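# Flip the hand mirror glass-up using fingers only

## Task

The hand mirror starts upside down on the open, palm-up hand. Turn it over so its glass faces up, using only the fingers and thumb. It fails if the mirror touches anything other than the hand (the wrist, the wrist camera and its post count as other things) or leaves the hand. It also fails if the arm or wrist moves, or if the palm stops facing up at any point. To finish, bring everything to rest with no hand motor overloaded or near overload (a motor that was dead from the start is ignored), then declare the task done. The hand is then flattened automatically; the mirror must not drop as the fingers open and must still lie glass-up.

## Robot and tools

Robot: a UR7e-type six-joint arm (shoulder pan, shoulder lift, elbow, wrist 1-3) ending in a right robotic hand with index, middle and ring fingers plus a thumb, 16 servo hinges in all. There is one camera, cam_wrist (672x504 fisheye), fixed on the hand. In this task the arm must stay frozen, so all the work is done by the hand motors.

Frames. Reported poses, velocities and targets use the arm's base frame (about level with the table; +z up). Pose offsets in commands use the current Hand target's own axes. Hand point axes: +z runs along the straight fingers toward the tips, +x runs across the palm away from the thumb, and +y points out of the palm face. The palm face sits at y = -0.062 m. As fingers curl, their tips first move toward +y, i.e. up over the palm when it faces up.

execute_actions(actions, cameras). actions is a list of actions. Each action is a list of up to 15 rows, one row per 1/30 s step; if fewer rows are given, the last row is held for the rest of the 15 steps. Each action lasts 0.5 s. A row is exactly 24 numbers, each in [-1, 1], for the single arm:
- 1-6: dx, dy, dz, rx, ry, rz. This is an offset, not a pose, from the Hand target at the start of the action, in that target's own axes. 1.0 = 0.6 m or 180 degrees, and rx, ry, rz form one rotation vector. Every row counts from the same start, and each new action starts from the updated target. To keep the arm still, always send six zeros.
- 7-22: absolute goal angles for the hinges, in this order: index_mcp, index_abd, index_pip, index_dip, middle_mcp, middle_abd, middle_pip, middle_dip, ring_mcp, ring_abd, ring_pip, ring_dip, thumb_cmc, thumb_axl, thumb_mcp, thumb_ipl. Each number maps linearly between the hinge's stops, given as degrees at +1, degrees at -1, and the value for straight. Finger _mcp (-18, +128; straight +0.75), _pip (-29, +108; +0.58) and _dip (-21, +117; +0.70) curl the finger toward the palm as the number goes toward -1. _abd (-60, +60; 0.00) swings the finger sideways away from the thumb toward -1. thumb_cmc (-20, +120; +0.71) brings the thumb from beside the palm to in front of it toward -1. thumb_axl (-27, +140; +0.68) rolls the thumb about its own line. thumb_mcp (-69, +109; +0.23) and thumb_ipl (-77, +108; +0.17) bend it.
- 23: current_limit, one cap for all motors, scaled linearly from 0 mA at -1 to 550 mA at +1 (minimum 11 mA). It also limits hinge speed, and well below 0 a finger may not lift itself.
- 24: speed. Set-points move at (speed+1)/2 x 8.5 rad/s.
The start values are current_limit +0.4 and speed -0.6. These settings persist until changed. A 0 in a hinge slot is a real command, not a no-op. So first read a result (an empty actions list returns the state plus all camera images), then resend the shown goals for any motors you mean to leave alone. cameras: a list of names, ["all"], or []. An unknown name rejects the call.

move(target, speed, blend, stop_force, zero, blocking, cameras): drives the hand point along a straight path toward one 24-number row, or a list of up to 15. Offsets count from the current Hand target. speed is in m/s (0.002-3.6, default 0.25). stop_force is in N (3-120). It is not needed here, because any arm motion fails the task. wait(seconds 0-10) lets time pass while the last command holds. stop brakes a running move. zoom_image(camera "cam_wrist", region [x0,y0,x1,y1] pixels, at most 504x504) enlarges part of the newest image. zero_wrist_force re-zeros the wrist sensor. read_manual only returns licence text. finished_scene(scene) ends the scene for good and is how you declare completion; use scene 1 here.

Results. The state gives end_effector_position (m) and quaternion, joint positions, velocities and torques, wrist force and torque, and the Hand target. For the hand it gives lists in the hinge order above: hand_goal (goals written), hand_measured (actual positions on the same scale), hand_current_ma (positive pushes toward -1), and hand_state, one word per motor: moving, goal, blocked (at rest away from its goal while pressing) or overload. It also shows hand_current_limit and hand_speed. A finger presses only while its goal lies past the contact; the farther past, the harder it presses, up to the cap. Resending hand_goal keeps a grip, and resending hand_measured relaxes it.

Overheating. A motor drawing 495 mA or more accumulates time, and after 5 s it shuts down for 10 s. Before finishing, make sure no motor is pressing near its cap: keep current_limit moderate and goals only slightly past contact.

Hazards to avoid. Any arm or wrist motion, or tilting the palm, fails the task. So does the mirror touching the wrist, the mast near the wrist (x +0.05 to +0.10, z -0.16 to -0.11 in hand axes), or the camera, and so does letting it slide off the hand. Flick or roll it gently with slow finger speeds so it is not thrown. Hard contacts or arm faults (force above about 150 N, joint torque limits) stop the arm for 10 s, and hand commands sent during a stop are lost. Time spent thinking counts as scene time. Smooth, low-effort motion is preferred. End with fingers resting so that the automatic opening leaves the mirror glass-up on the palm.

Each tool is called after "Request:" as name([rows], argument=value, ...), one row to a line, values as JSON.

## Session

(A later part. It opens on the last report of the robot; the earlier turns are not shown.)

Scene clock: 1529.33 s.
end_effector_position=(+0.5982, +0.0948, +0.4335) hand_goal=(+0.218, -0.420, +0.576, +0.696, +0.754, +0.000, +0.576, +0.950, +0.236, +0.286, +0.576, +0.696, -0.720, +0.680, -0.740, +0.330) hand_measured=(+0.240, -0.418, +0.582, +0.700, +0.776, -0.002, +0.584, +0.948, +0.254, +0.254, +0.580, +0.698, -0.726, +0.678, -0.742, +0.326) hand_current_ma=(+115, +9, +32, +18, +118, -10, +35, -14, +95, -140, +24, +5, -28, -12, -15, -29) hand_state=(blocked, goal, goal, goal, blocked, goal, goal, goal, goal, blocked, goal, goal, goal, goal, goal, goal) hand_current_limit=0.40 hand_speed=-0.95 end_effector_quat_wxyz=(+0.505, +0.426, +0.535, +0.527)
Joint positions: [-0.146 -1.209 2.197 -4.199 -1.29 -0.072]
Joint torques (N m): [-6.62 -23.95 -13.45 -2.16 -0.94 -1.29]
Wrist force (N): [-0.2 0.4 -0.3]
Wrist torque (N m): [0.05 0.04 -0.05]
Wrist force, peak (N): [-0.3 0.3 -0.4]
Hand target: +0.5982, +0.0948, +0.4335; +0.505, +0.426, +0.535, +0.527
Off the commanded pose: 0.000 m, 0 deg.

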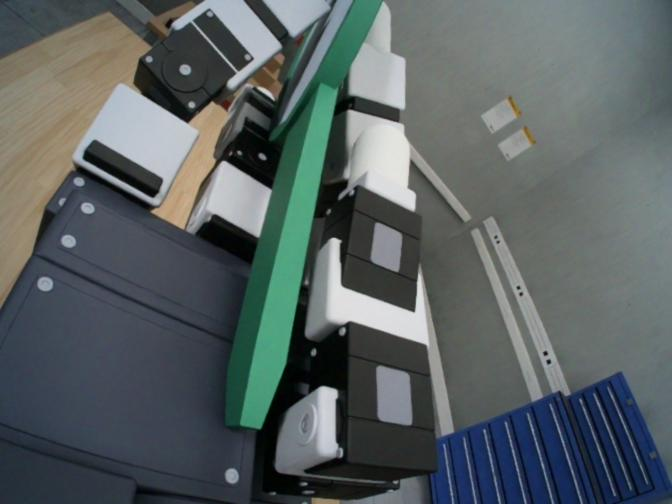

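Request:
execute_actions([
  [[0,0,0,0,0,0,0.217,-0.38,0.576,0.696,0.754,0,0.576,0.95,0.236,0.315,0.576,0.696,-0.72,0.68,-0.74,0.33,0.4,-0.95]],
  [[0,0,0,0,0,0,0.217,-0.34,0.576,0.696,0.754,0,0.576,0.95,0.236,0.355,0.576,0.696,-0.72,0.68,-0.74,0.33,0.4,-0.95]],
], cameras=["all"])

Scene clock: 1552.10 s.
end_effector_position=(+0.5982, +0.0948, +0.4335) hand_goal=(+0.218, -0.340, +0.576, +0.696, +0.754, +0.000, +0.576, +0.950, +0.236, +0.356, +0.576, +0.696, -0.720, +0.680, -0.740, +0.330) hand_measured=(+0.238, -0.342, +0.582, +0.700, +0.776, -0.002, +0.584, +0.948, +0.254, +0.336, +0.580, +0.698, -0.726, +0.678, -0.742, +0.326) hand_current_ma=(+107, -6, +28, +16, +118, -10, +35, -14, +95, -85, +24, +5, -28, -12, -15, -29) hand_state=(blocked, goal, goal, goal, blocked, goal, goal, goal, goal, goal, goal, goal, goal, goal, goal, goal) hand_current_limit=0.40 hand_speed=-0.95 end_effector_quat_wxyz=(+0.505, +0.426, +0.535, +0.527)
Joint positions: [-0.146 -1.209 2.197 -4.199 -1.29 -0.072]
Joint torques (N m): [-6.96 -24.02 -12.77 -2.07 -1.02 -1.11]
Wrist force (N): [-0.2 0.2 -0.2]
Wrist torque (N m): [0.01 0.04 -0.05]
Wrist force, peak (N): [-0.4 0.2 -0.4]
Hand target: +0.5982, +0.0948, +0.4335; +0.505, +0.426, +0.535, +0.527
Off the commanded pose: 0.000 m, 0 deg.

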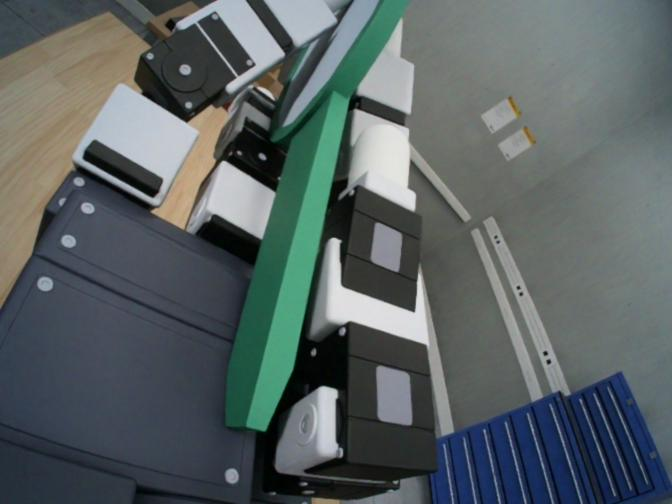

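Request:
execute_actions([
  [[0,0,0,0,0,0,0.217,-0.30,0.576,0.696,0.754,0,0.576,0.95,0.236,0.395,0.576,0.696,-0.70,0.68,-0.74,0.33,0.4,-0.95]],
  [[0,0,0,0,0,0,0.217,-0.26,0.576,0.696,0.754,0,0.576,0.95,0.236,0.44,0.576,0.696,-0.68,0.68,-0.74,0.33,0.4,-0.95]],
], cameras=["all"])

Scene clock: 1564.73 s.
end_effector_position=(+0.5982, +0.0948, +0.4335) hand_goal=(+0.218, -0.260, +0.576, +0.696, +0.754, +0.000, +0.576, +0.950, +0.236, +0.440, +0.576, +0.696, -0.680, +0.680, -0.740, +0.330) hand_measured=(+0.238, -0.260, +0.582, +0.700, +0.776, -0.002, +0.584, +0.948, +0.254, +0.418, +0.580, +0.698, -0.684, +0.678, -0.742, +0.326) hand_current_ma=(+107, -3, +28, +16, +118, -10, +35, -14, +95, -95, +24, +5, -25, -12, -15, -29) hand_state=(blocked, goal, goal, goal, blocked, goal, goal, goal, goal, blocked, goal, goal, goal, goal, goal, goal) hand_current_limit=0.40 hand_speed=-0.95 end_effector_quat_wxyz=(+0.505, +0.426, +0.535, +0.527)
Joint positions: [-0.146 -1.209 2.197 -4.199 -1.29 -0.072]
Joint torques (N m): [-6.77 -25.22 -12.49 -1.95 -1.06 -1.11]
Wrist force (N): [-0.2 0.1 -0.3]
Wrist torque (N m): [0.01 0.04 -0.04]
Wrist force, peak (N): [-0.3 0.4 -0.4]
Hand target: +0.5982, +0.0948, +0.4335; +0.505, +0.426, +0.535, +0.527
Off the commanded pose: 0.000 m, 0 deg.

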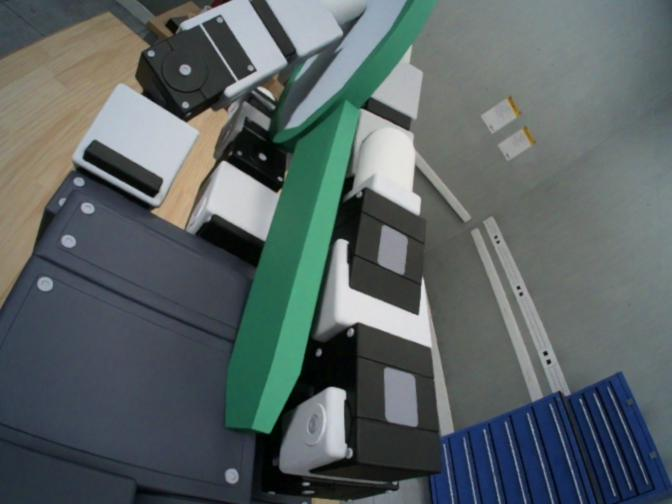

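Request:
execute_actions([
  [[0,0,0,0,0,0,0.217,-0.22,0.576,0.696,0.754,0,0.576,0.95,0.236,0.48,0.576,0.696,-0.66,0.68,-0.74,0.33,0.4,-0.95]],
  [[0,0,0,0,0,0,0.217,-0.18,0.576,0.696,0.754,0,0.576,0.95,0.236,0.52,0.576,0.696,-0.64,0.68,-0.74,0.33,0.4,-0.95]],
], cameras=["all"])

Scene clock: 1570.67 s.
end_effector_position=(+0.5982, +0.0948, +0.4335) hand_goal=(+0.218, -0.180, +0.576, +0.696, +0.754, +0.000, +0.576, +0.950, +0.236, +0.520, +0.576, +0.696, -0.640, +0.680, -0.740, +0.330) hand_measured=(+0.238, -0.180, +0.582, +0.700, +0.776, -0.002, +0.584, +0.948, +0.252, +0.494, +0.580, +0.698, -0.644, +0.678, -0.742, +0.326) hand_current_ma=(+107, +3, +28, +15, +118, -10, +35, -14, +89, -113, +24, +5, -23, -12, -15, -29) hand_state=(blocked, goal, goal, goal, blocked, goal, goal, goal, goal, blocked, goal, goal, goal, goal, goal, goal) hand_current_limit=0.40 hand_speed=-0.95 end_effector_quat_wxyz=(+0.505, +0.426, +0.535, +0.527)
Joint positions: [-0.146 -1.209 2.197 -4.199 -1.29 -0.072]
Joint torques (N m): [-6.56 -25.03 -13.17 -1.79 -0.94 -1]
Wrist force (N): [-0.1 0.4 -0.2]
Wrist torque (N m): [0.04 0.03 -0.03]
Wrist force, peak (N): [-0.2 0.2 -0.6]
Hand target: +0.5982, +0.0948, +0.4335; +0.505, +0.426, +0.535, +0.527
Off the commanded pose: 0.000 m, 0 deg.

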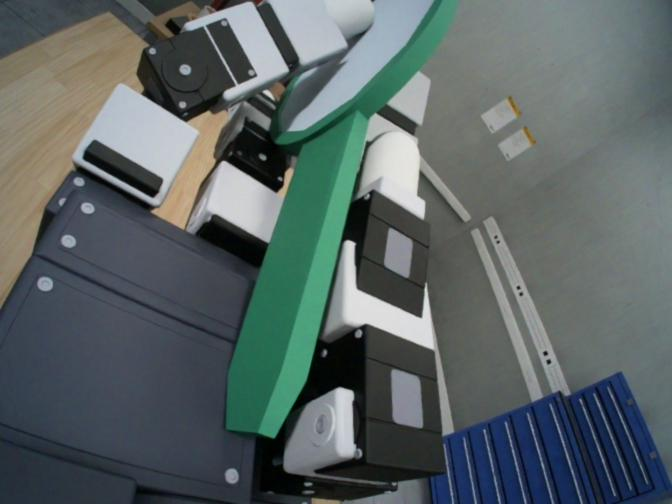

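Request:
execute_actions([
  [[0,0,0,0,0,0,0.217,-0.14,0.576,0.696,0.754,0,0.576,0.95,0.236,0.56,0.576,0.696,-0.62,0.68,-0.74,0.33,0.4,-0.95]],
  [[0,0,0,0,0,0,0.217,-0.10,0.576,0.696,0.754,0,0.576,0.95,0.236,0.60,0.576,0.696,-0.60,0.68,-0.74,0.33,0.4,-0.95]],
], cameras=["all"])

Scene clock: 1580.13 s.
end_effector_position=(+0.5982, +0.0948, +0.4335) hand_goal=(+0.218, -0.100, +0.576, +0.696, +0.754, +0.000, +0.576, +0.950, +0.236, +0.600, +0.576, +0.696, -0.600, +0.680, -0.740, +0.330) hand_measured=(+0.238, -0.096, +0.582, +0.698, +0.776, -0.002, +0.584, +0.948, +0.250, +0.564, +0.580, +0.698, -0.604, +0.678, -0.742, +0.326) hand_current_ma=(+107, +14, +27, +15, +118, -10, +35, -14, +75, -161, +16, +5, -20, -12, -15, -29) hand_state=(blocked, goal, goal, goal, blocked, goal, goal, goal, goal, blocked, goal, goal, goal, goal, goal, goal) hand_current_limit=0.40 hand_speed=-0.95 end_effector_quat_wxyz=(+0.505, +0.426, +0.535, +0.527)
Joint positions: [-0.146 -1.209 2.197 -4.199 -1.29 -0.072]
Joint torques (N m): [-6.45 -25.79 -13.57 -1.82 -0.81 -1.14]
Wrist force (N): [-0.2 0.3 -0.3]
Wrist torque (N m): [0.03 0.04 -0.02]
Wrist force, peak (N): [-0.3 0.3 -0.5]
Hand target: +0.5982, +0.0948, +0.4335; +0.505, +0.426, +0.535, +0.527
Off the commanded pose: 0.000 m, 0 deg.

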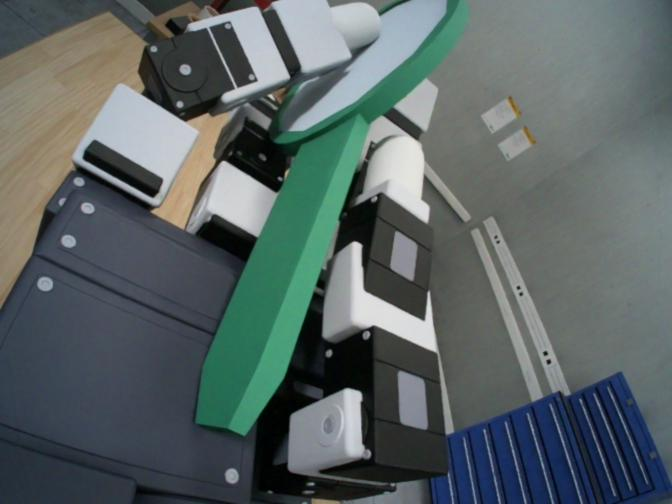

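Request:
execute_actions([
  [[0,0,0,0,0,0,0.225,-0.05,0.576,0.696,0.754,0,0.576,0.95,0.236,0.62,0.576,0.696,-0.50,0.68,-0.74,0.33,0.4,-0.95]],
  [[0,0,0,0,0,0,0.248,-0.017,0.576,0.696,0.754,0,0.576,0.95,0.236,0.65,0.576,0.696,-0.43,0.68,-0.74,0.33,0.4,-0.95]],
], cameras=["all"])

Scene clock: 1649.03 s.
end_effector_position=(+0.5982, +0.0948, +0.4335) hand_goal=(+0.248, -0.016, +0.576, +0.696, +0.754, +0.000, +0.576, +0.950, +0.236, +0.650, +0.576, +0.696, -0.430, +0.680, -0.740, +0.330) hand_measured=(+0.254, -0.014, +0.580, +0.698, +0.776, -0.002, +0.584, +0.948, +0.250, +0.624, +0.578, +0.698, -0.432, +0.678, -0.742, +0.326) hand_current_ma=(+31, +9, +24, +14, +118, -10, +35, -14, +71, -114, +14, +5, -12, -12, -15, -29) hand_state=(goal, goal, goal, goal, blocked, goal, goal, goal, goal, blocked, goal, goal, goal, goal, goal, goal) hand_current_limit=0.40 hand_speed=-0.95 end_effector_quat_wxyz=(+0.505, +0.426, +0.535, +0.527)
Joint positions: [-0.146 -1.209 2.197 -4.199 -1.29 -0.072]
Joint torques (N m): [-6.92 -26.92 -17.11 -1.05 0.61 -1.11]
Wrist force (N): [-0.2 0.2 0.0]
Wrist torque (N m): [0.01 0.04 -0.02]
Wrist force, peak (N): [-0.3 0.4 -0.4]
Hand target: +0.5982, +0.0948, +0.4335; +0.505, +0.426, +0.535, +0.527
Off the commanded pose: 0.000 m, 0 deg.

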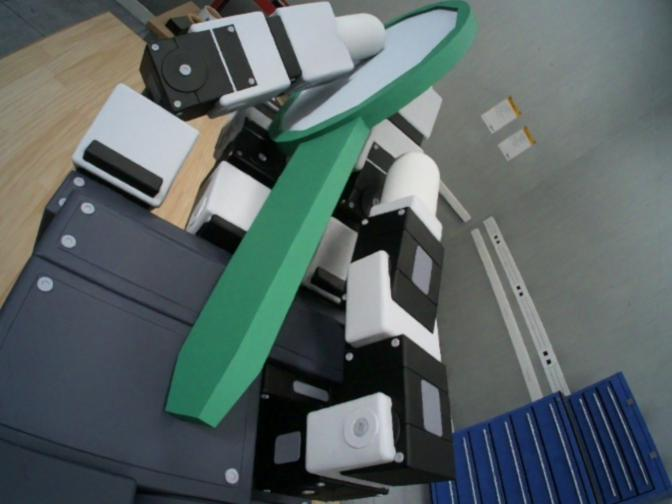

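Request:
execute_actions([
  [[0,0,0,0,0,0,0.270,0.03,0.576,0.696,0.754,0,0.576,0.95,0.236,0.63,0.576,0.696,-0.33,0.68,-0.74,0.33,0.4,-0.95]],
  [[0,0,0,0,0,0,0.290,0.07,0.576,0.696,0.754,0,0.576,0.95,0.236,0.63,0.576,0.696,-0.25,0.68,-0.74,0.33,0.4,-0.95]],
], cameras=["all"])

Scene clock: 1666.90 s.
end_effector_position=(+0.5982, +0.0948, +0.4335) hand_goal=(+0.290, +0.070, +0.576, +0.696, +0.754, +0.000, +0.576, +0.950, +0.236, +0.630, +0.576, +0.696, -0.250, +0.680, -0.740, +0.330) hand_measured=(+0.300, +0.070, +0.580, +0.698, +0.776, -0.002, +0.584, +0.948, +0.248, +0.628, +0.578, +0.698, -0.252, +0.678, -0.742, +0.326) hand_current_ma=(+50, +1, +24, +14, +119, -10, +35, -13, +66, -10, +14, +5, -6, -6, -15, -29) hand_state=(goal, goal, goal, goal, blocked, goal, goal, goal, goal, goal, goal, goal, goal, goal, goal, goal) hand_current_limit=0.40 hand_speed=-0.95 end_effector_quat_wxyz=(+0.505, +0.426, +0.535, +0.527)
Joint positions: [-0.146 -1.209 2.197 -4.199 -1.29 -0.072]
Joint torques (N m): [-6.25 -26.9 -17.29 -1.48 0.97 -1.09]
Wrist force (N): [0.0 0.2 -0.3]
Wrist torque (N m): [0.03 0.02 0.01]
Wrist force, peak (N): [-0.1 0.2 -0.6]
Hand target: +0.5982, +0.0948, +0.4335; +0.505, +0.426, +0.535, +0.527
Off the commanded pose: 0.000 m, 0 deg.

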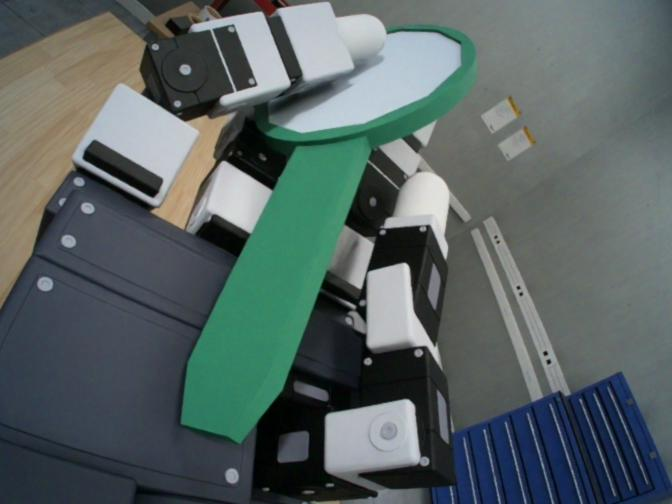

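Request:
execute_actions([
  [[0,0,0,0,0,0,0.295,0.12,0.576,0.696,0.754,0,0.576,0.95,0.236,0.62,0.576,0.696,-0.15,0.68,-0.74,0.33,0.4,-0.95]],
  [[0,0,0,0,0,0,0.305,0.16,0.576,0.696,0.754,0,0.576,0.95,0.236,0.61,0.576,0.696,-0.10,0.68,-0.74,0.33,0.4,-0.95]],
], cameras=["all"])

Scene clock: 1728.80 s.
end_effector_position=(+0.5982, +0.0948, +0.4335) hand_goal=(+0.306, +0.160, +0.576, +0.696, +0.754, +0.000, +0.576, +0.950, +0.236, +0.610, +0.576, +0.696, -0.100, +0.680, -0.740, +0.330) hand_measured=(+0.316, +0.158, +0.580, +0.698, +0.776, -0.002, +0.584, +0.948, +0.248, +0.614, +0.578, +0.698, -0.118, +0.678, -0.740, +0.326) hand_current_ma=(+56, -4, +24, +14, +119, -10, +35, -13, +66, +15, +14, +5, -89, -15, -2, -29) hand_state=(goal, goal, goal, goal, blocked, goal, goal, goal, goal, goal, goal, goal, goal, goal, goal, goal) hand_current_limit=0.40 hand_speed=-0.95 end_effector_quat_wxyz=(+0.505, +0.426, +0.535, +0.527)
Joint positions: [-0.146 -1.209 2.197 -4.199 -1.29 -0.072]
Joint torques (N m): [-5.33 -30.46 -17.04 -2.62 1.21 -0.63]
Wrist force (N): [-0.2 0.0 -0.3]
Wrist torque (N m): [0.01 0.04 0.00]
Wrist force, peak (N): [-0.2 0.3 -0.5]
Hand target: +0.5982, +0.0948, +0.4335; +0.505, +0.426, +0.535, +0.527
Off the commanded pose: 0.000 m, 0 deg.

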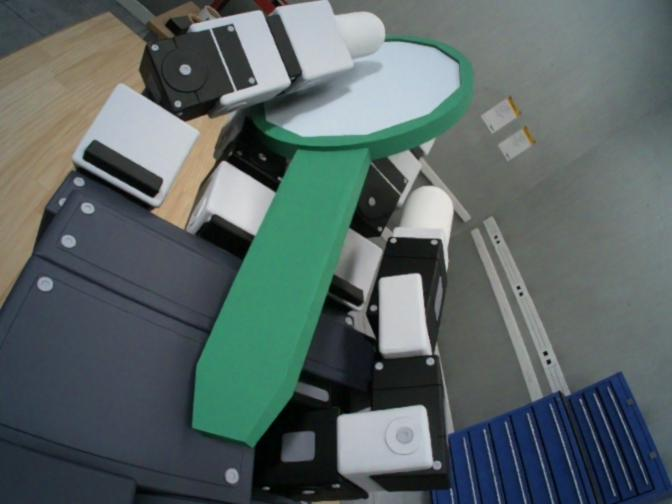

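Request:
execute_actions([
  [[0,0,0,0,0,0,0.305,0.16,0.576,0.696,0.754,0,0.576,0.95,0.236,0.61,0.576,0.696,-0.14,0.68,-0.45,0.25,0.4,-0.9]],
  [[0,0,0,0,0,0,0.305,0.16,0.576,0.696,0.754,0,0.576,0.95,0.236,0.61,0.576,0.696,-0.10,0.68,0.0,0.17,0.4,-0.85]],
  [[0,0,0,0,0,0,0.305,0.16,0.576,0.696,0.754,0,0.576,0.95,0.236,0.61,0.576,0.696,0.2,0.68,0.23,0.17,0.4,-0.85]],
], cameras=["all"])

Scene clock: 1754.20 s.
end_effector_position=(+0.5982, +0.0948, +0.4335) hand_goal=(+0.306, +0.160, +0.576, +0.696, +0.754, +0.000, +0.576, +0.950, +0.236, +0.610, +0.576, +0.696, +0.200, +0.680, +0.230, +0.170) hand_measured=(+0.316, +0.158, +0.580, +0.698, +0.776, -0.002, +0.584, +0.948, +0.248, +0.614, +0.578, +0.698, +0.206, +0.680, +0.228, +0.172) hand_current_ma=(+56, -4, +24, +14, +119, -10, +35, -13, +66, +15, +14, +5, +28, -1, -13, +9) hand_state=(goal, goal, goal, goal, blocked, goal, goal, goal, goal, goal, goal, goal, goal, goal, goal, goal) hand_current_limit=0.40 hand_speed=-0.85 end_effector_quat_wxyz=(+0.505, +0.426, +0.535, +0.527)
Joint positions: [-0.146 -1.209 2.197 -4.199 -1.29 -0.072]
Joint torques (N m): [-4.06 -31.4 -16.64 -2.84 0.66 -0.73]
Wrist force (N): [-0.1 0.2 -0.2]
Wrist torque (N m): [0.00 0.03 0.03]
Wrist force, peak (N): [-0.3 0.4 -0.3]
Hand target: +0.5982, +0.0948, +0.4335; +0.505, +0.426, +0.535, +0.527
Off the commanded pose: 0.000 m, 0 deg.

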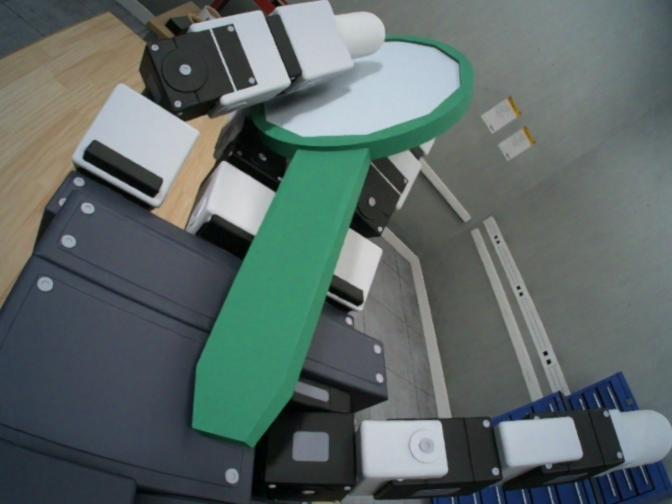

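Request:
execute_actions([
  [[0,0,0,0,0,0,0.32,0.22,0.576,0.696,0.754,0,0.576,0.95,0.236,0.61,0.576,0.696,0.4,0.68,0.23,0.17,0.4,-0.95]],
  [[0,0,0,0,0,0,0.345,0.265,0.576,0.696,0.754,0,0.576,0.95,0.236,0.61,0.576,0.696,0.5,0.68,0.23,0.17,0.4,-0.95]],
], cameras=["all"])

Scene clock: 1773.87 s.
end_effector_position=(+0.5982, +0.0948, +0.4335) hand_goal=(+0.346, +0.266, +0.576, +0.696, +0.754, +0.000, +0.576, +0.950, +0.236, +0.610, +0.576, +0.696, +0.500, +0.680, +0.230, +0.170) hand_measured=(+0.358, +0.264, +0.580, +0.698, +0.776, -0.002, +0.584, +0.948, +0.248, +0.614, +0.578, +0.698, +0.508, +0.680, +0.228, +0.172) hand_current_ma=(+60, -4, +24, +14, +119, -10, +35, -13, +66, +13, +14, +5, +38, -1, -13, +9) hand_state=(goal, goal, goal, goal, blocked, goal, goal, goal, goal, goal, goal, goal, goal, goal, goal, goal) hand_current_limit=0.40 hand_speed=-0.95 end_effector_quat_wxyz=(+0.505, +0.426, +0.535, +0.527)
Joint positions: [-0.146 -1.209 2.197 -4.199 -1.29 -0.072]
Joint torques (N m): [-3.76 -30.93 -17.6 -2.63 0.58 -0.64]
Motor temperatures (°C): [44 40 35 42 42 49]
Wrist force (N): [-0.1 0.3 -0.3]
Wrist torque (N m): [0.01 0.03 0.05]
Wrist force, peak (N): [-0.1 0.5 -0.5]
Hand target: +0.5982, +0.0948, +0.4335; +0.505, +0.426, +0.535, +0.527
Off the commanded pose: 0.000 m, 0 deg.

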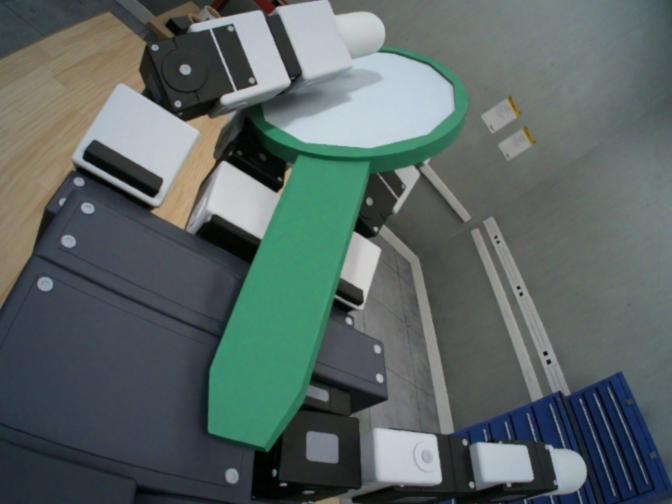

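Request:
zoom_image(camera="cam_wrist", region=[180, 60, 380, 260])

Scaled by 2.520 from the camera's 672x504 image, which has a finer 960x720 frame.

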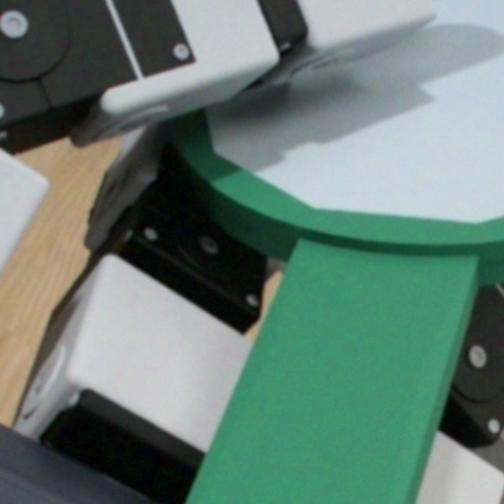

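Request:
execute_actions([
  [[0,0,0,0,0,0,0.395,0.28,0.576,0.696,0.754,0,0.576,0.95,0.236,0.58,0.576,0.696,0.6,0.68,0.23,0.17,0.4,-0.95]],
  [[0,0,0,0,0,0,0.44,0.28,0.576,0.696,0.754,0,0.576,0.95,0.236,0.55,0.576,0.696,0.65,0.68,0.23,0.17,0.4,-0.95]],
], cameras=["all"])

Scene clock: 1805.90 s.
end_effector_position=(+0.5982, +0.0948, +0.4335) hand_goal=(+0.440, +0.280, +0.576, +0.696, +0.754, +0.000, +0.576, +0.950, +0.236, +0.550, +0.576, +0.696, +0.650, +0.680, +0.230, +0.170) hand_measured=(+0.454, +0.280, +0.580, +0.698, +0.776, -0.002, +0.584, +0.948, +0.246, +0.552, +0.578, +0.698, +0.658, +0.680, +0.228, +0.172) hand_current_ma=(+72, +3, +24, +14, +119, -6, +35, -13, +51, +7, +13, +5, +40, -1, -13, +9) hand_state=(goal, goal, goal, goal, blocked, goal, goal, goal, goal, goal, goal, goal, goal, goal, goal, goal) hand_current_limit=0.40 hand_speed=-0.95 end_effector_quat_wxyz=(+0.505, +0.426, +0.535, +0.527)
Joint positions: [-0.146 -1.209 2.197 -4.199 -1.29 -0.072]
Joint torques (N m): [-3.38 -31.12 -18.5 -2.36 0.24 -0.6]
Wrist force (N): [-0.1 0.1 -0.3]
Wrist torque (N m): [-0.01 0.03 0.04]
Wrist force, peak (N): [-0.3 0.5 -0.3]
Hand target: +0.5982, +0.0948, +0.4335; +0.505, +0.426, +0.535, +0.527
Off the commanded pose: 0.000 m, 0 deg.

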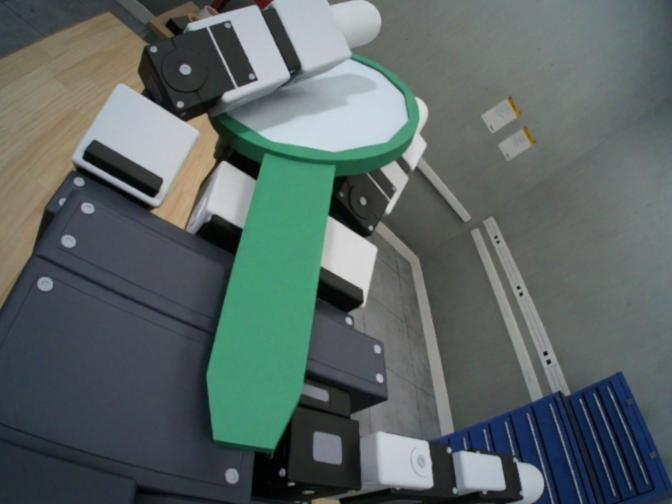

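Request:
zoom_image(camera="cam_wrist", region=[160, 0, 460, 230])

Scaled by 1.680 from the camera's 672x504 image, which has a finer 960x720 frame.

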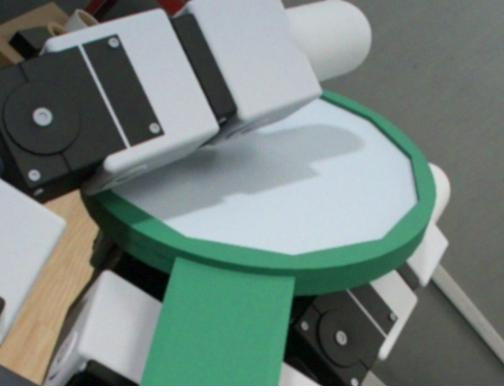

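Request:
execute_actions([
  [[0,0,0,0,0,0,0.44,0.28,0.576,0.696,0.754,0,0.576,0.95,0.225,0.35,0.576,0.696,0.65,0.68,0.23,0.17,0.4,-0.94]],
  [[0,0,0,0,0,0,0.44,0.28,0.576,0.696,0.754,0,0.576,0.95,0.22,0.15,0.576,0.696,0.68,0.68,0.23,0.17,0.4,-0.92]],
], cameras=["all"])

Scene clock: 1833.93 s.
end_effector_position=(+0.5982, +0.0948, +0.4335) hand_goal=(+0.440, +0.280, +0.576, +0.696, +0.754, +0.000, +0.576, +0.950, +0.220, +0.150, +0.576, +0.696, +0.680, +0.680, +0.230, +0.170) hand_measured=(+0.454, +0.280, +0.580, +0.698, +0.776, -0.002, +0.584, +0.948, +0.242, +0.154, +0.578, +0.698, +0.688, +0.680, +0.228, +0.172) hand_current_ma=(+72, +3, +24, +14, +119, -6, +35, -13, +121, +13, +13, +5, +41, -1, -13, +9) hand_state=(goal, goal, goal, goal, blocked, goal, goal, goal, blocked, goal, goal, goal, goal, goal, goal, goal) hand_current_limit=0.40 hand_speed=-0.92 end_effector_quat_wxyz=(+0.505, +0.426, +0.535, +0.527)
Joint positions: [-0.146 -1.209 2.197 -4.199 -1.29 -0.072]
Joint torques (N m): [-2.25 -32.08 -19.28 -2.48 0.01 -0.14]
Wrist force (N): [-0.1 0.4 -0.4]
Wrist torque (N m): [0.03 0.04 0.03]
Wrist force, peak (N): [-0.3 0.5 -0.3]
Hand target: +0.5982, +0.0948, +0.4335; +0.505, +0.426, +0.535, +0.527
Off the commanded pose: 0.000 m, 0 deg.

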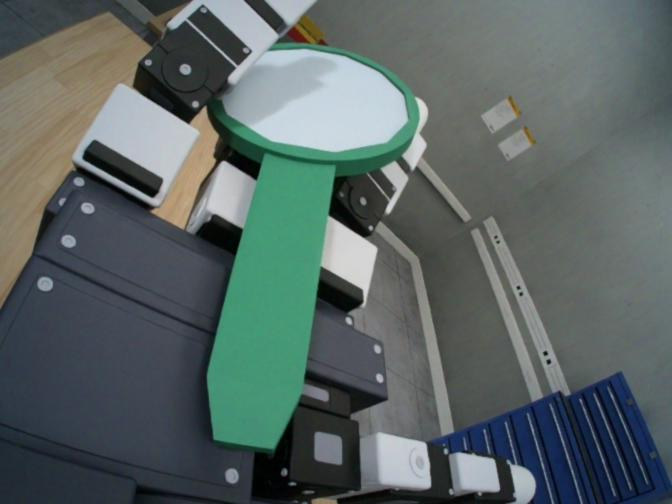

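Request:
execute_actions([
  [[0,0,0,0,0,0,0.49,0.28,0.576,0.696,0.754,0,0.576,0.95,0.22,0.0,0.576,0.696,0.69,0.68,0.23,0.17,0.4,-0.95]],
  [[0,0,0,0,0,0,0.536,0.28,0.576,0.696,0.754,0,0.576,0.95,0.22,-0.2,0.576,0.696,0.70,0.68,0.23,0.17,0.4,-0.95]],
], cameras=["all"])

Scene clock: 1850.00 s.
end_effector_position=(+0.5982, +0.0948, +0.4335) hand_goal=(+0.536, +0.280, +0.576, +0.696, +0.754, +0.000, +0.576, +0.950, +0.220, -0.200, +0.576, +0.696, +0.700, +0.680, +0.230, +0.170) hand_measured=(+0.548, +0.280, +0.580, +0.698, +0.776, -0.002, +0.584, +0.948, +0.238, -0.198, +0.578, +0.698, +0.708, +0.680, +0.228, +0.172) hand_current_ma=(+62, +3, +24, +14, +119, -6, +35, -13, +91, +9, +13, +5, +41, -1, -13, +9) hand_state=(goal, goal, goal, goal, blocked, goal, goal, goal, goal, goal, goal, goal, goal, goal, goal, goal) hand_current_limit=0.40 hand_speed=-0.95 end_effector_quat_wxyz=(+0.505, +0.426, +0.535, +0.527)
Joint positions: [-0.146 -1.209 2.197 -4.199 -1.29 -0.072]
Joint torques (N m): [-2.34 -30.69 -20.19 -2.58 -0.27 0.04]
Wrist force (N): [-0.1 0.3 -0.4]
Wrist torque (N m): [0.02 0.04 0.03]
Wrist force, peak (N): [-0.3 0.5 -0.4]
Hand target: +0.5982, +0.0948, +0.4335; +0.505, +0.426, +0.535, +0.527
Off the commanded pose: 0.000 m, 0 deg.

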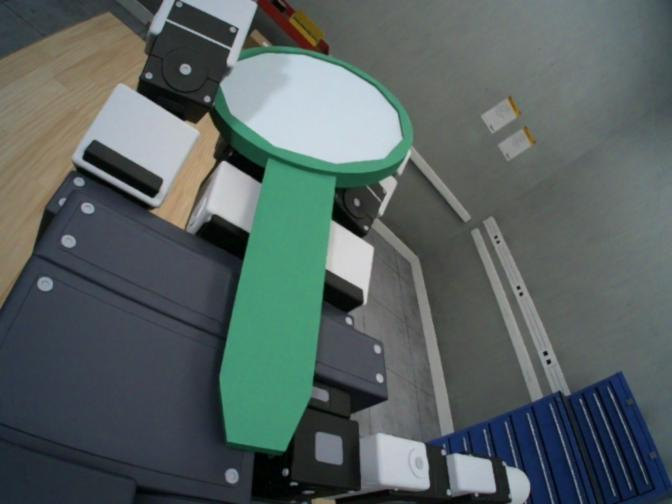

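Request:
execute_actions([
  [[0,0,0,0,0,0,0.59,0.28,0.576,0.696,0.754,0,0.576,0.95,0.22,-0.25,0.576,0.696,0.71,0.68,0.23,0.17,0.4,-0.95]],
  [[0,0,0,0,0,0,0.64,0.28,0.576,0.696,0.754,0,0.576,0.95,0.22,-0.25,0.576,0.696,0.71,0.68,0.23,0.17,0.4,-0.95]],
], cameras=["all"])

Scene clock: 1857.50 s.
end_effector_position=(+0.5982, +0.0948, +0.4335) hand_goal=(+0.640, +0.280, +0.576, +0.696, +0.754, +0.000, +0.576, +0.950, +0.220, -0.250, +0.576, +0.696, +0.710, +0.680, +0.230, +0.170) hand_measured=(+0.654, +0.280, +0.580, +0.698, +0.776, -0.002, +0.584, +0.948, +0.238, -0.248, +0.578, +0.698, +0.718, +0.680, +0.228, +0.172) hand_current_ma=(+71, +3, +24, +14, +119, -6, +35, -13, +91, +8, +13, +5, +41, -1, -13, +9) hand_state=(goal, goal, goal, goal, blocked, goal, goal, goal, goal, goal, goal, goal, goal, goal, goal, goal) hand_current_limit=0.40 hand_speed=-0.95 end_effector_quat_wxyz=(+0.505, +0.426, +0.535, +0.527)
Joint positions: [-0.146 -1.209 2.197 -4.199 -1.29 -0.072]
Joint torques (N m): [-1.5 -30.1 -21.27 -2.66 -0.32 -0.09]
Wrist force (N): [-0.2 0.0 -0.3]
Wrist torque (N m): [-0.01 0.03 0.02]
Wrist force, peak (N): [-0.1 0.4 -0.4]
Hand target: +0.5982, +0.0948, +0.4335; +0.505, +0.426, +0.535, +0.527
Off the commanded pose: 0.000 m, 0 deg.

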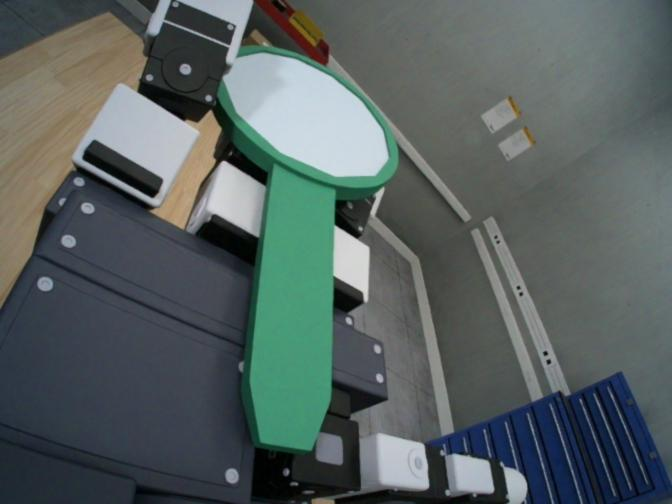

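Request:
execute_actions([
  [[0,0,0,0,0,0,0.68,0.28,0.576,0.696,0.754,0,0.576,0.95,0.22,-0.25,0.576,0.696,0.71,0.68,0.23,0.17,0.4,-0.95]],
], cameras=["all"])

Scene clock: 1887.30 s.
end_effector_position=(+0.5982, +0.0948, +0.4335) hand_goal=(+0.680, +0.280, +0.576, +0.696, +0.754, +0.000, +0.576, +0.950, +0.220, -0.250, +0.576, +0.696, +0.710, +0.680, +0.230, +0.170) hand_measured=(+0.694, +0.280, +0.580, +0.698, +0.776, -0.002, +0.584, +0.948, +0.238, -0.248, +0.578, +0.698, +0.718, +0.680, +0.228, +0.172) hand_current_ma=(+73, +3, +24, +14, +119, -6, +35, -13, +91, +8, +13, +5, +41, -1, -13, +9) hand_state=(goal, goal, goal, goal, blocked, goal, goal, goal, goal, goal, goal, goal, goal, goal, goal, goal) hand_current_limit=0.40 hand_speed=-0.95 end_effector_quat_wxyz=(+0.505, +0.426, +0.535, +0.527)
Joint positions: [-0.146 -1.209 2.197 -4.199 -1.29 -0.072]
Joint torques (N m): [-0.35 -28.28 -21.53 -2.78 -0.44 0.08]
Wrist force (N): [-0.2 0.3 -0.2]
Wrist torque (N m): [0.01 0.05 0.02]
Wrist force, peak (N): [-0.5 0.3 -0.2]
Hand target: +0.5982, +0.0948, +0.4335; +0.505, +0.426, +0.535, +0.527
Off the commanded pose: 0.000 m, 0 deg.

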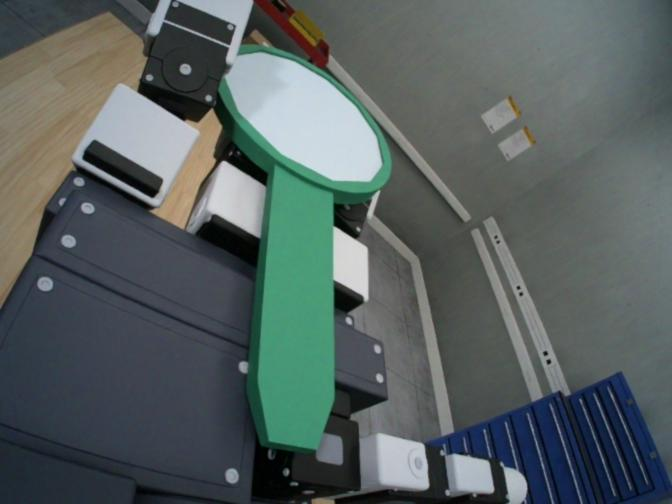

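Request:
execute_actions([
  [[0,0,0,0,0,0,0.72,0.28,0.576,0.696,0.754,0,0.576,0.95,0.22,-0.25,0.576,0.696,0.71,0.68,0.23,0.17,0.4,-0.95]],
  [[0,0,0,0,0,0,0.754,0.28,0.576,0.696,0.754,0,0.576,0.95,0.22,-0.25,0.576,0.696,0.71,0.68,0.23,0.17,0.4,-0.95]],
], cameras=["all"])

Scene clock: 1900.07 s.
end_effector_position=(+0.5982, +0.0948, +0.4335) hand_goal=(+0.754, +0.280, +0.576, +0.696, +0.754, +0.000, +0.576, +0.950, +0.220, -0.250, +0.576, +0.696, +0.710, +0.680, +0.230, +0.170) hand_measured=(+0.768, +0.280, +0.580, +0.698, +0.776, -0.002, +0.584, +0.948, +0.238, -0.248, +0.578, +0.698, +0.718, +0.680, +0.228, +0.172) hand_current_ma=(+71, +3, +24, +14, +119, -6, +35, -13, +91, +8, +13, +5, +41, -1, -13, +9) hand_state=(goal, goal, goal, goal, blocked, goal, goal, goal, goal, goal, goal, goal, goal, goal, goal, goal) hand_current_limit=0.40 hand_speed=-0.95 end_effector_quat_wxyz=(+0.505, +0.426, +0.535, +0.527)
Joint positions: [-0.146 -1.209 2.197 -4.199 -1.29 -0.072]
Joint torques (N m): [0.52 -26.82 -21.41 -2.87 -0.47 0.33]
Wrist force (N): [-0.1 0.4 -0.3]
Wrist torque (N m): [0.04 0.03 0.04]
Wrist force, peak (N): [-0.4 0.3 -0.4]
Hand target: +0.5982, +0.0948, +0.4335; +0.505, +0.426, +0.535, +0.527
Off the commanded pose: 0.000 m, 0 deg.

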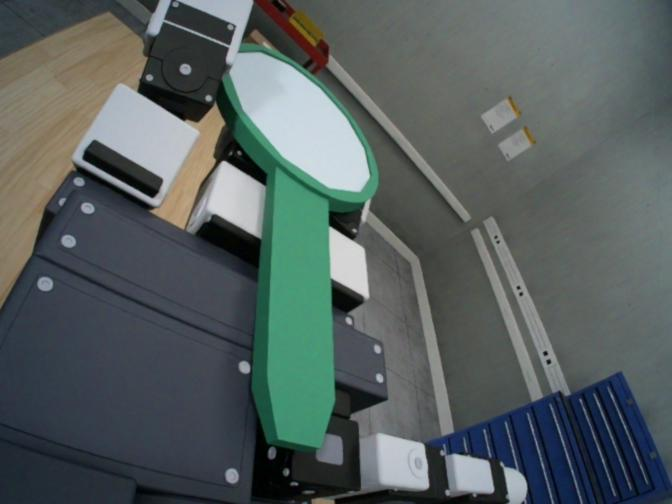

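Request:
execute_actions([
  [[0,0,0,0,0,0,0.754,0.28,0.576,0.696,0.754,0,0.576,0.95,0.30,-0.30,0.576,0.696,0.71,0.68,0.23,0.17,0.4,-0.95]],
  [[0,0,0,0,0,0,0.754,0.28,0.576,0.696,0.754,0,0.576,0.95,0.38,-0.30,0.576,0.696,0.71,0.68,0.23,0.17,0.4,-0.95]],
  [[0,0,0,0,0,0,0.754,0.28,0.576,0.696,0.754,0,0.576,0.95,0.46,-0.30,0.576,0.696,0.71,0.68,0.23,0.17,0.4,-0.95]],
], cameras=["all"])

Scene clock: 1965.30 s.
end_effector_position=(+0.5982, +0.0948, +0.4335) hand_goal=(+0.754, +0.280, +0.576, +0.696, +0.754, +0.000, +0.576, +0.950, +0.460, -0.300, +0.576, +0.696, +0.710, +0.680, +0.230, +0.170) hand_measured=(+0.768, +0.280, +0.580, +0.698, +0.776, -0.002, +0.584, +0.948, +0.466, -0.298, +0.578, +0.698, +0.718, +0.680, +0.228, +0.172) hand_current_ma=(+71, +3, +24, +14, +119, -6, +35, -13, +36, +8, +13, +5, +41, -1, -13, +9) hand_state=(goal, goal, goal, goal, blocked, goal, goal, goal, goal, goal, goal, goal, goal, goal, goal, goal) hand_current_limit=0.40 hand_speed=-0.95 end_effector_quat_wxyz=(+0.505, +0.426, +0.535, +0.527)
Joint positions: [-0.146 -1.209 2.197 -4.199 -1.29 -0.072]
Joint torques (N m): [3.78 -22.92 -21.53 -2.71 -0.75 0.69]
Wrist force (N): [-0.1 0.1 -0.3]
Wrist torque (N m): [0.01 0.03 0.02]
Wrist force, peak (N): [-0.2 0.3 -0.6]
Hand target: +0.5982, +0.0948, +0.4335; +0.505, +0.426, +0.535, +0.527
Off the commanded pose: 0.000 m, 0 deg.

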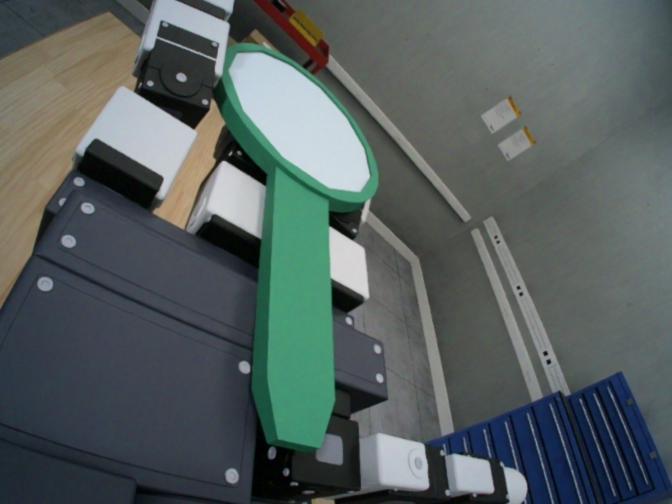

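Request:
execute_actions([
  [[0,0,0,0,0,0,0.754,0.28,0.576,0.696,0.754,0,0.576,0.95,0.53,-0.30,0.576,0.696,0.71,0.68,0.23,0.17,0.4,-0.95]],
  [[0,0,0,0,0,0,0.754,0.28,0.576,0.696,0.754,0,0.576,0.95,0.60,-0.30,0.576,0.696,0.71,0.68,0.23,0.17,0.4,-0.95]],
], cameras=["all"])

Request:
zoom_image(camera="cam_wrist", region=[60, 0, 312, 252])

Scene clock: 1972.17 s.
end_effector_position=(+0.5982, +0.0948, +0.4335) hand_goal=(+0.754, +0.280, +0.576, +0.696, +0.754, +0.000, +0.576, +0.950, +0.600, -0.300, +0.576, +0.696, +0.710, +0.680, +0.230, +0.170) hand_measured=(+0.768, +0.280, +0.580, +0.698, +0.776, -0.002, +0.584, +0.948, +0.608, -0.298, +0.578, +0.698, +0.718, +0.680, +0.228, +0.172) hand_current_ma=(+71, +3, +24, +14, +119, -6, +35, -13, +38, +8, +13, +5, +41, -1, -13, +9) hand_state=(goal, goal, goal, goal, blocked, goal, goal, goal, goal, goal, goal, goal, goal, goal, goal, goal) hand_current_limit=0.40 hand_speed=-0.95 end_effector_quat_wxyz=(+0.505, +0.426, +0.535, +0.527)
Joint positions: [-0.146 -1.209 2.197 -4.199 -1.29 -0.072]
Joint torques (N m): [3.58 -22.43 -21.67 -2.79 -0.69 0.83]
Wrist force (N): [-0.2 0.4 -0.3]
Wrist torque (N m): [0.04 0.04 0.03]
Wrist force, peak (N): [-0.2 0.5 -0.3]
Hand target: +0.5982, +0.0948, +0.4335; +0.505, +0.426, +0.535, +0.527
Off the commanded pose: 0.000 m, 0 deg.

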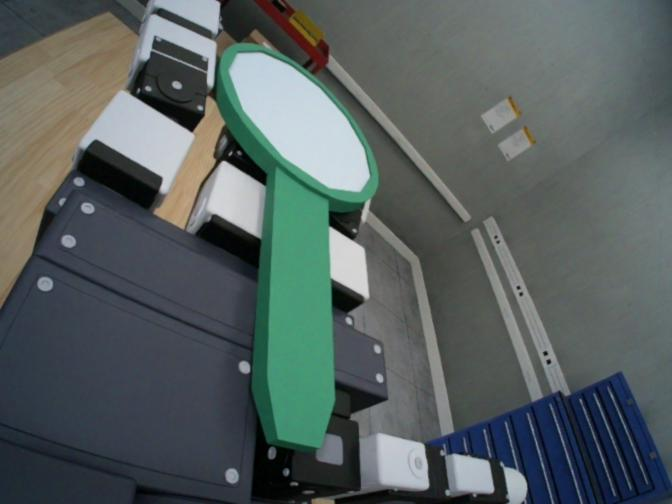

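Scaled by 2.000 from the camera's 672x504 image, which has a finer 960x720 frame.

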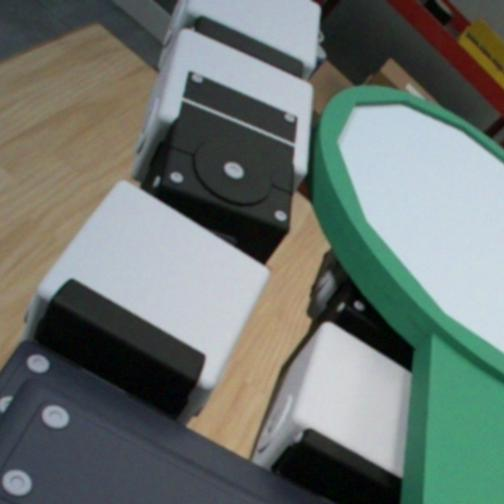

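Request:
execute_actions([
  [[0,0,0,0,0,0,0.754,0.28,0.576,0.696,0.754,0,0.576,0.95,0.70,-0.30,0.576,0.696,0.71,0.68,0.23,0.17,0.4,-0.95]],
  [[0,0,0,0,0,0,0.754,0.28,0.576,0.696,0.754,0,0.576,0.95,0.80,-0.30,0.576,0.696,0.71,0.68,0.23,0.17,0.4,-0.95]],
], cameras=["all"])

Request:
zoom_image(camera="cam_wrist", region=[100, 0, 412, 252])

Scene clock: 1979.20 s.
end_effector_position=(+0.5982, +0.0948, +0.4335) hand_goal=(+0.754, +0.280, +0.576, +0.696, +0.754, +0.000, +0.576, +0.950, +0.800, -0.300, +0.576, +0.696, +0.710, +0.680, +0.230, +0.170) hand_measured=(+0.768, +0.280, +0.580, +0.698, +0.776, -0.002, +0.584, +0.948, +0.808, -0.298, +0.578, +0.698, +0.718, +0.680, +0.228, +0.172) hand_current_ma=(+71, +3, +24, +14, +119, -6, +35, -13, +38, +8, +13, +5, +41, -1, -13, +9) hand_state=(goal, goal, goal, goal, blocked, goal, goal, goal, goal, goal, goal, goal, goal, goal, goal, goal) hand_current_limit=0.40 hand_speed=-0.95 end_effector_quat_wxyz=(+0.505, +0.426, +0.535, +0.527)
Joint positions: [-0.146 -1.209 2.197 -4.199 -1.29 -0.072]
Joint torques (N m): [4.21 -22.14 -21.32 -2.76 -0.81 0.91]
Wrist force (N): [-0.2 0.2 -0.2]
Wrist torque (N m): [0.01 0.03 0.03]
Wrist force, peak (N): [-0.2 0.4 -0.4]
Hand target: +0.5982, +0.0948, +0.4335; +0.505, +0.426, +0.535, +0.527
Off the commanded pose: 0.000 m, 0 deg.

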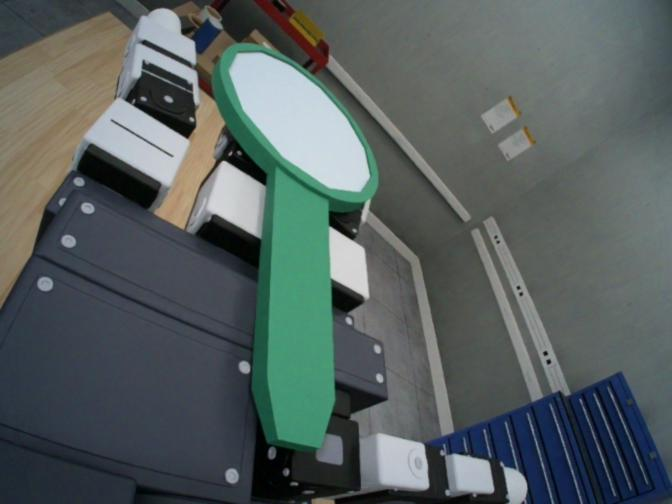

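Scaled by 1.615 from the camera's 672x504 image, which has a finer 960x720 frame.

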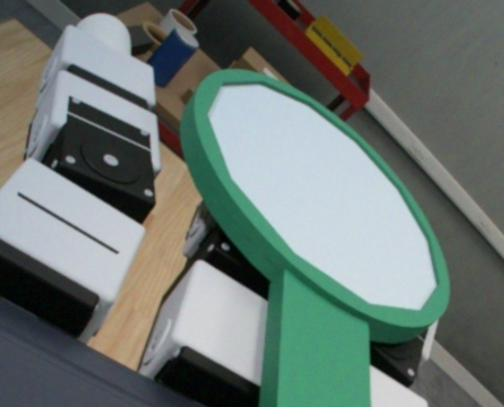

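Request:
execute_actions([
  [[0,0,0,0,0,0,0.754,0.28,0.576,0.696,0.754,0,0.576,0.95,0.80,-0.14,0.576,0.696,0.71,0.68,0.23,0.17,0.4,-0.95]],
  [[0,0,0,0,0,0,0.754,0.28,0.576,0.696,0.754,0,0.576,0.95,0.80,0.0,0.576,0.696,0.71,0.68,0.23,0.17,0.4,-0.95]],
], cameras=["all"])

Request:
zoom_image(camera="cam_wrist", region=[100, 0, 412, 252])

Scene clock: 1987.90 s.
end_effector_position=(+0.5982, +0.0948, +0.4335) hand_goal=(+0.754, +0.280, +0.576, +0.696, +0.754, +0.000, +0.576, +0.950, +0.800, +0.000, +0.576, +0.696, +0.710, +0.680, +0.230, +0.170) hand_measured=(+0.768, +0.280, +0.580, +0.698, +0.776, -0.002, +0.584, +0.948, +0.808, -0.004, +0.578, +0.698, +0.718, +0.680, +0.228, +0.172) hand_current_ma=(+71, +3, +24, +14, +119, -6, +35, -13, +39, -17, +13, +5, +41, -1, -13, +9) hand_state=(goal, goal, goal, goal, blocked, goal, goal, goal, goal, goal, goal, goal, goal, goal, goal, goal) hand_current_limit=0.40 hand_speed=-0.95 end_effector_quat_wxyz=(+0.505, +0.426, +0.535, +0.527)
Joint positions: [-0.146 -1.209 2.197 -4.199 -1.29 -0.072]
Joint torques (N m): [3.82 -22.94 -21.4 -2.76 -0.83 1.06]
Wrist force (N): [-0.1 0.3 -0.3]
Wrist torque (N m): [0.03 0.03 0.04]
Wrist force, peak (N): [-0.2 0.3 -0.5]
Hand target: +0.5982, +0.0948, +0.4335; +0.505, +0.426, +0.535, +0.527
Off the commanded pose: 0.000 m, 0 deg.

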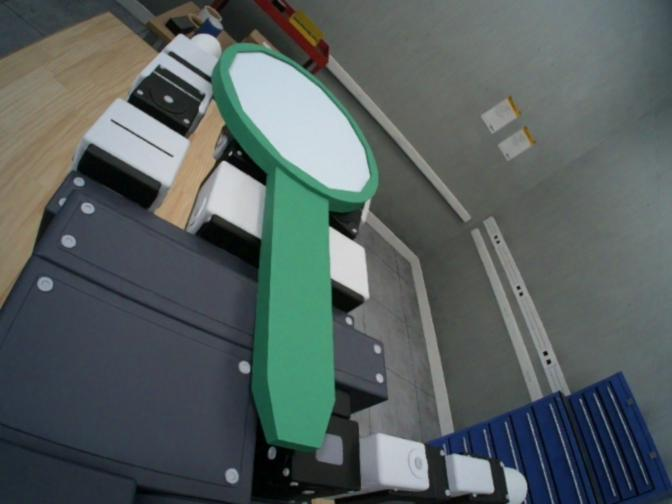

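Scaled by 1.615 from the camera's 672x504 image, which has a finer 960x720 frame.

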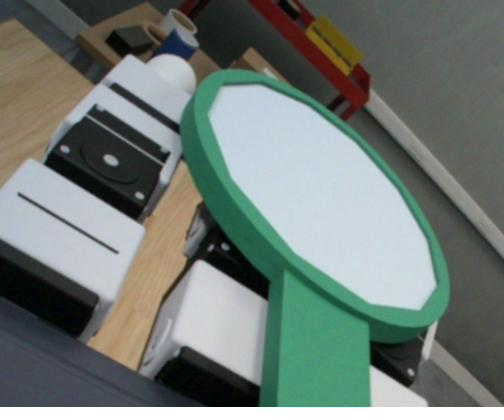

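Request:
execute_actions([
  [[0,0,0,0,0,0,0.754,0.28,0.576,0.696,0.754,0,0.576,0.82,0.77,0.0,0.576,0.696,0.71,0.68,0.23,0.17,0.4,-0.95]],
  [[0,0,0,0,0,0,0.754,0.28,0.576,0.696,0.754,0,0.576,0.696,0.754,0.0,0.576,0.696,0.71,0.68,0.23,0.17,0.4,-0.95]],
], cameras=["all"])

Request:
zoom_image(camera="cam_wrist", region=[100, 0, 412, 252])

Scene clock: 1996.93 s.
end_effector_position=(+0.5982, +0.0948, +0.4335) hand_goal=(+0.754, +0.280, +0.576, +0.696, +0.754, +0.000, +0.576, +0.696, +0.754, +0.000, +0.576, +0.696, +0.710, +0.680, +0.230, +0.170) hand_measured=(+0.768, +0.280, +0.580, +0.698, +0.776, -0.002, +0.584, +0.704, +0.776, -0.004, +0.578, +0.698, +0.718, +0.680, +0.228, +0.172) hand_current_ma=(+77, +3, +24, +14, +119, -6, +35, +44, +122, -17, +13, +5, +41, -1, -13, +9) hand_state=(goal, goal, goal, goal, blocked, goal, goal, goal, blocked, goal, goal, goal, goal, goal, goal, goal) hand_current_limit=0.40 hand_speed=-0.95 end_effector_quat_wxyz=(+0.505, +0.426, +0.535, +0.527)
Joint positions: [-0.146 -1.209 2.197 -4.199 -1.29 -0.072]
Joint torques (N m): [3.98 -22.74 -20.94 -2.75 -0.97 0.96]
Wrist force (N): [-0.1 0.3 -0.4]
Wrist torque (N m): [0.04 0.03 0.04]
Wrist force, peak (N): [-0.2 0.5 -0.4]
Hand target: +0.5982, +0.0948, +0.4335; +0.505, +0.426, +0.535, +0.527
Off the commanded pose: 0.000 m, 0 deg.

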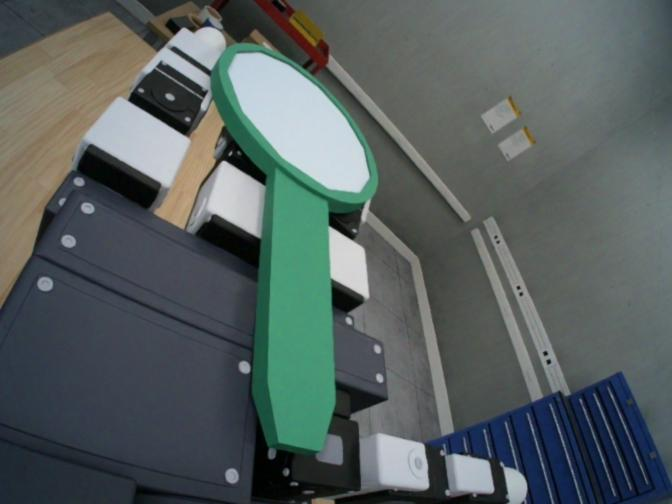

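Scaled by 1.615 from the camera's 672x504 image, which has a finer 960x720 frame.

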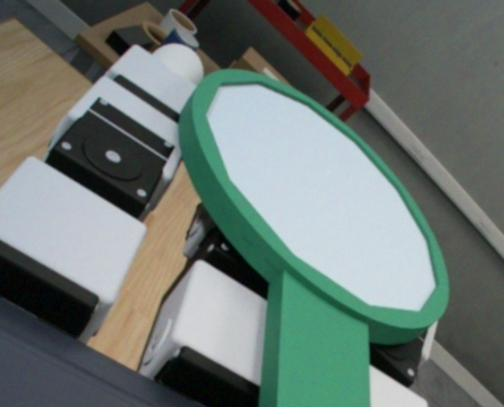

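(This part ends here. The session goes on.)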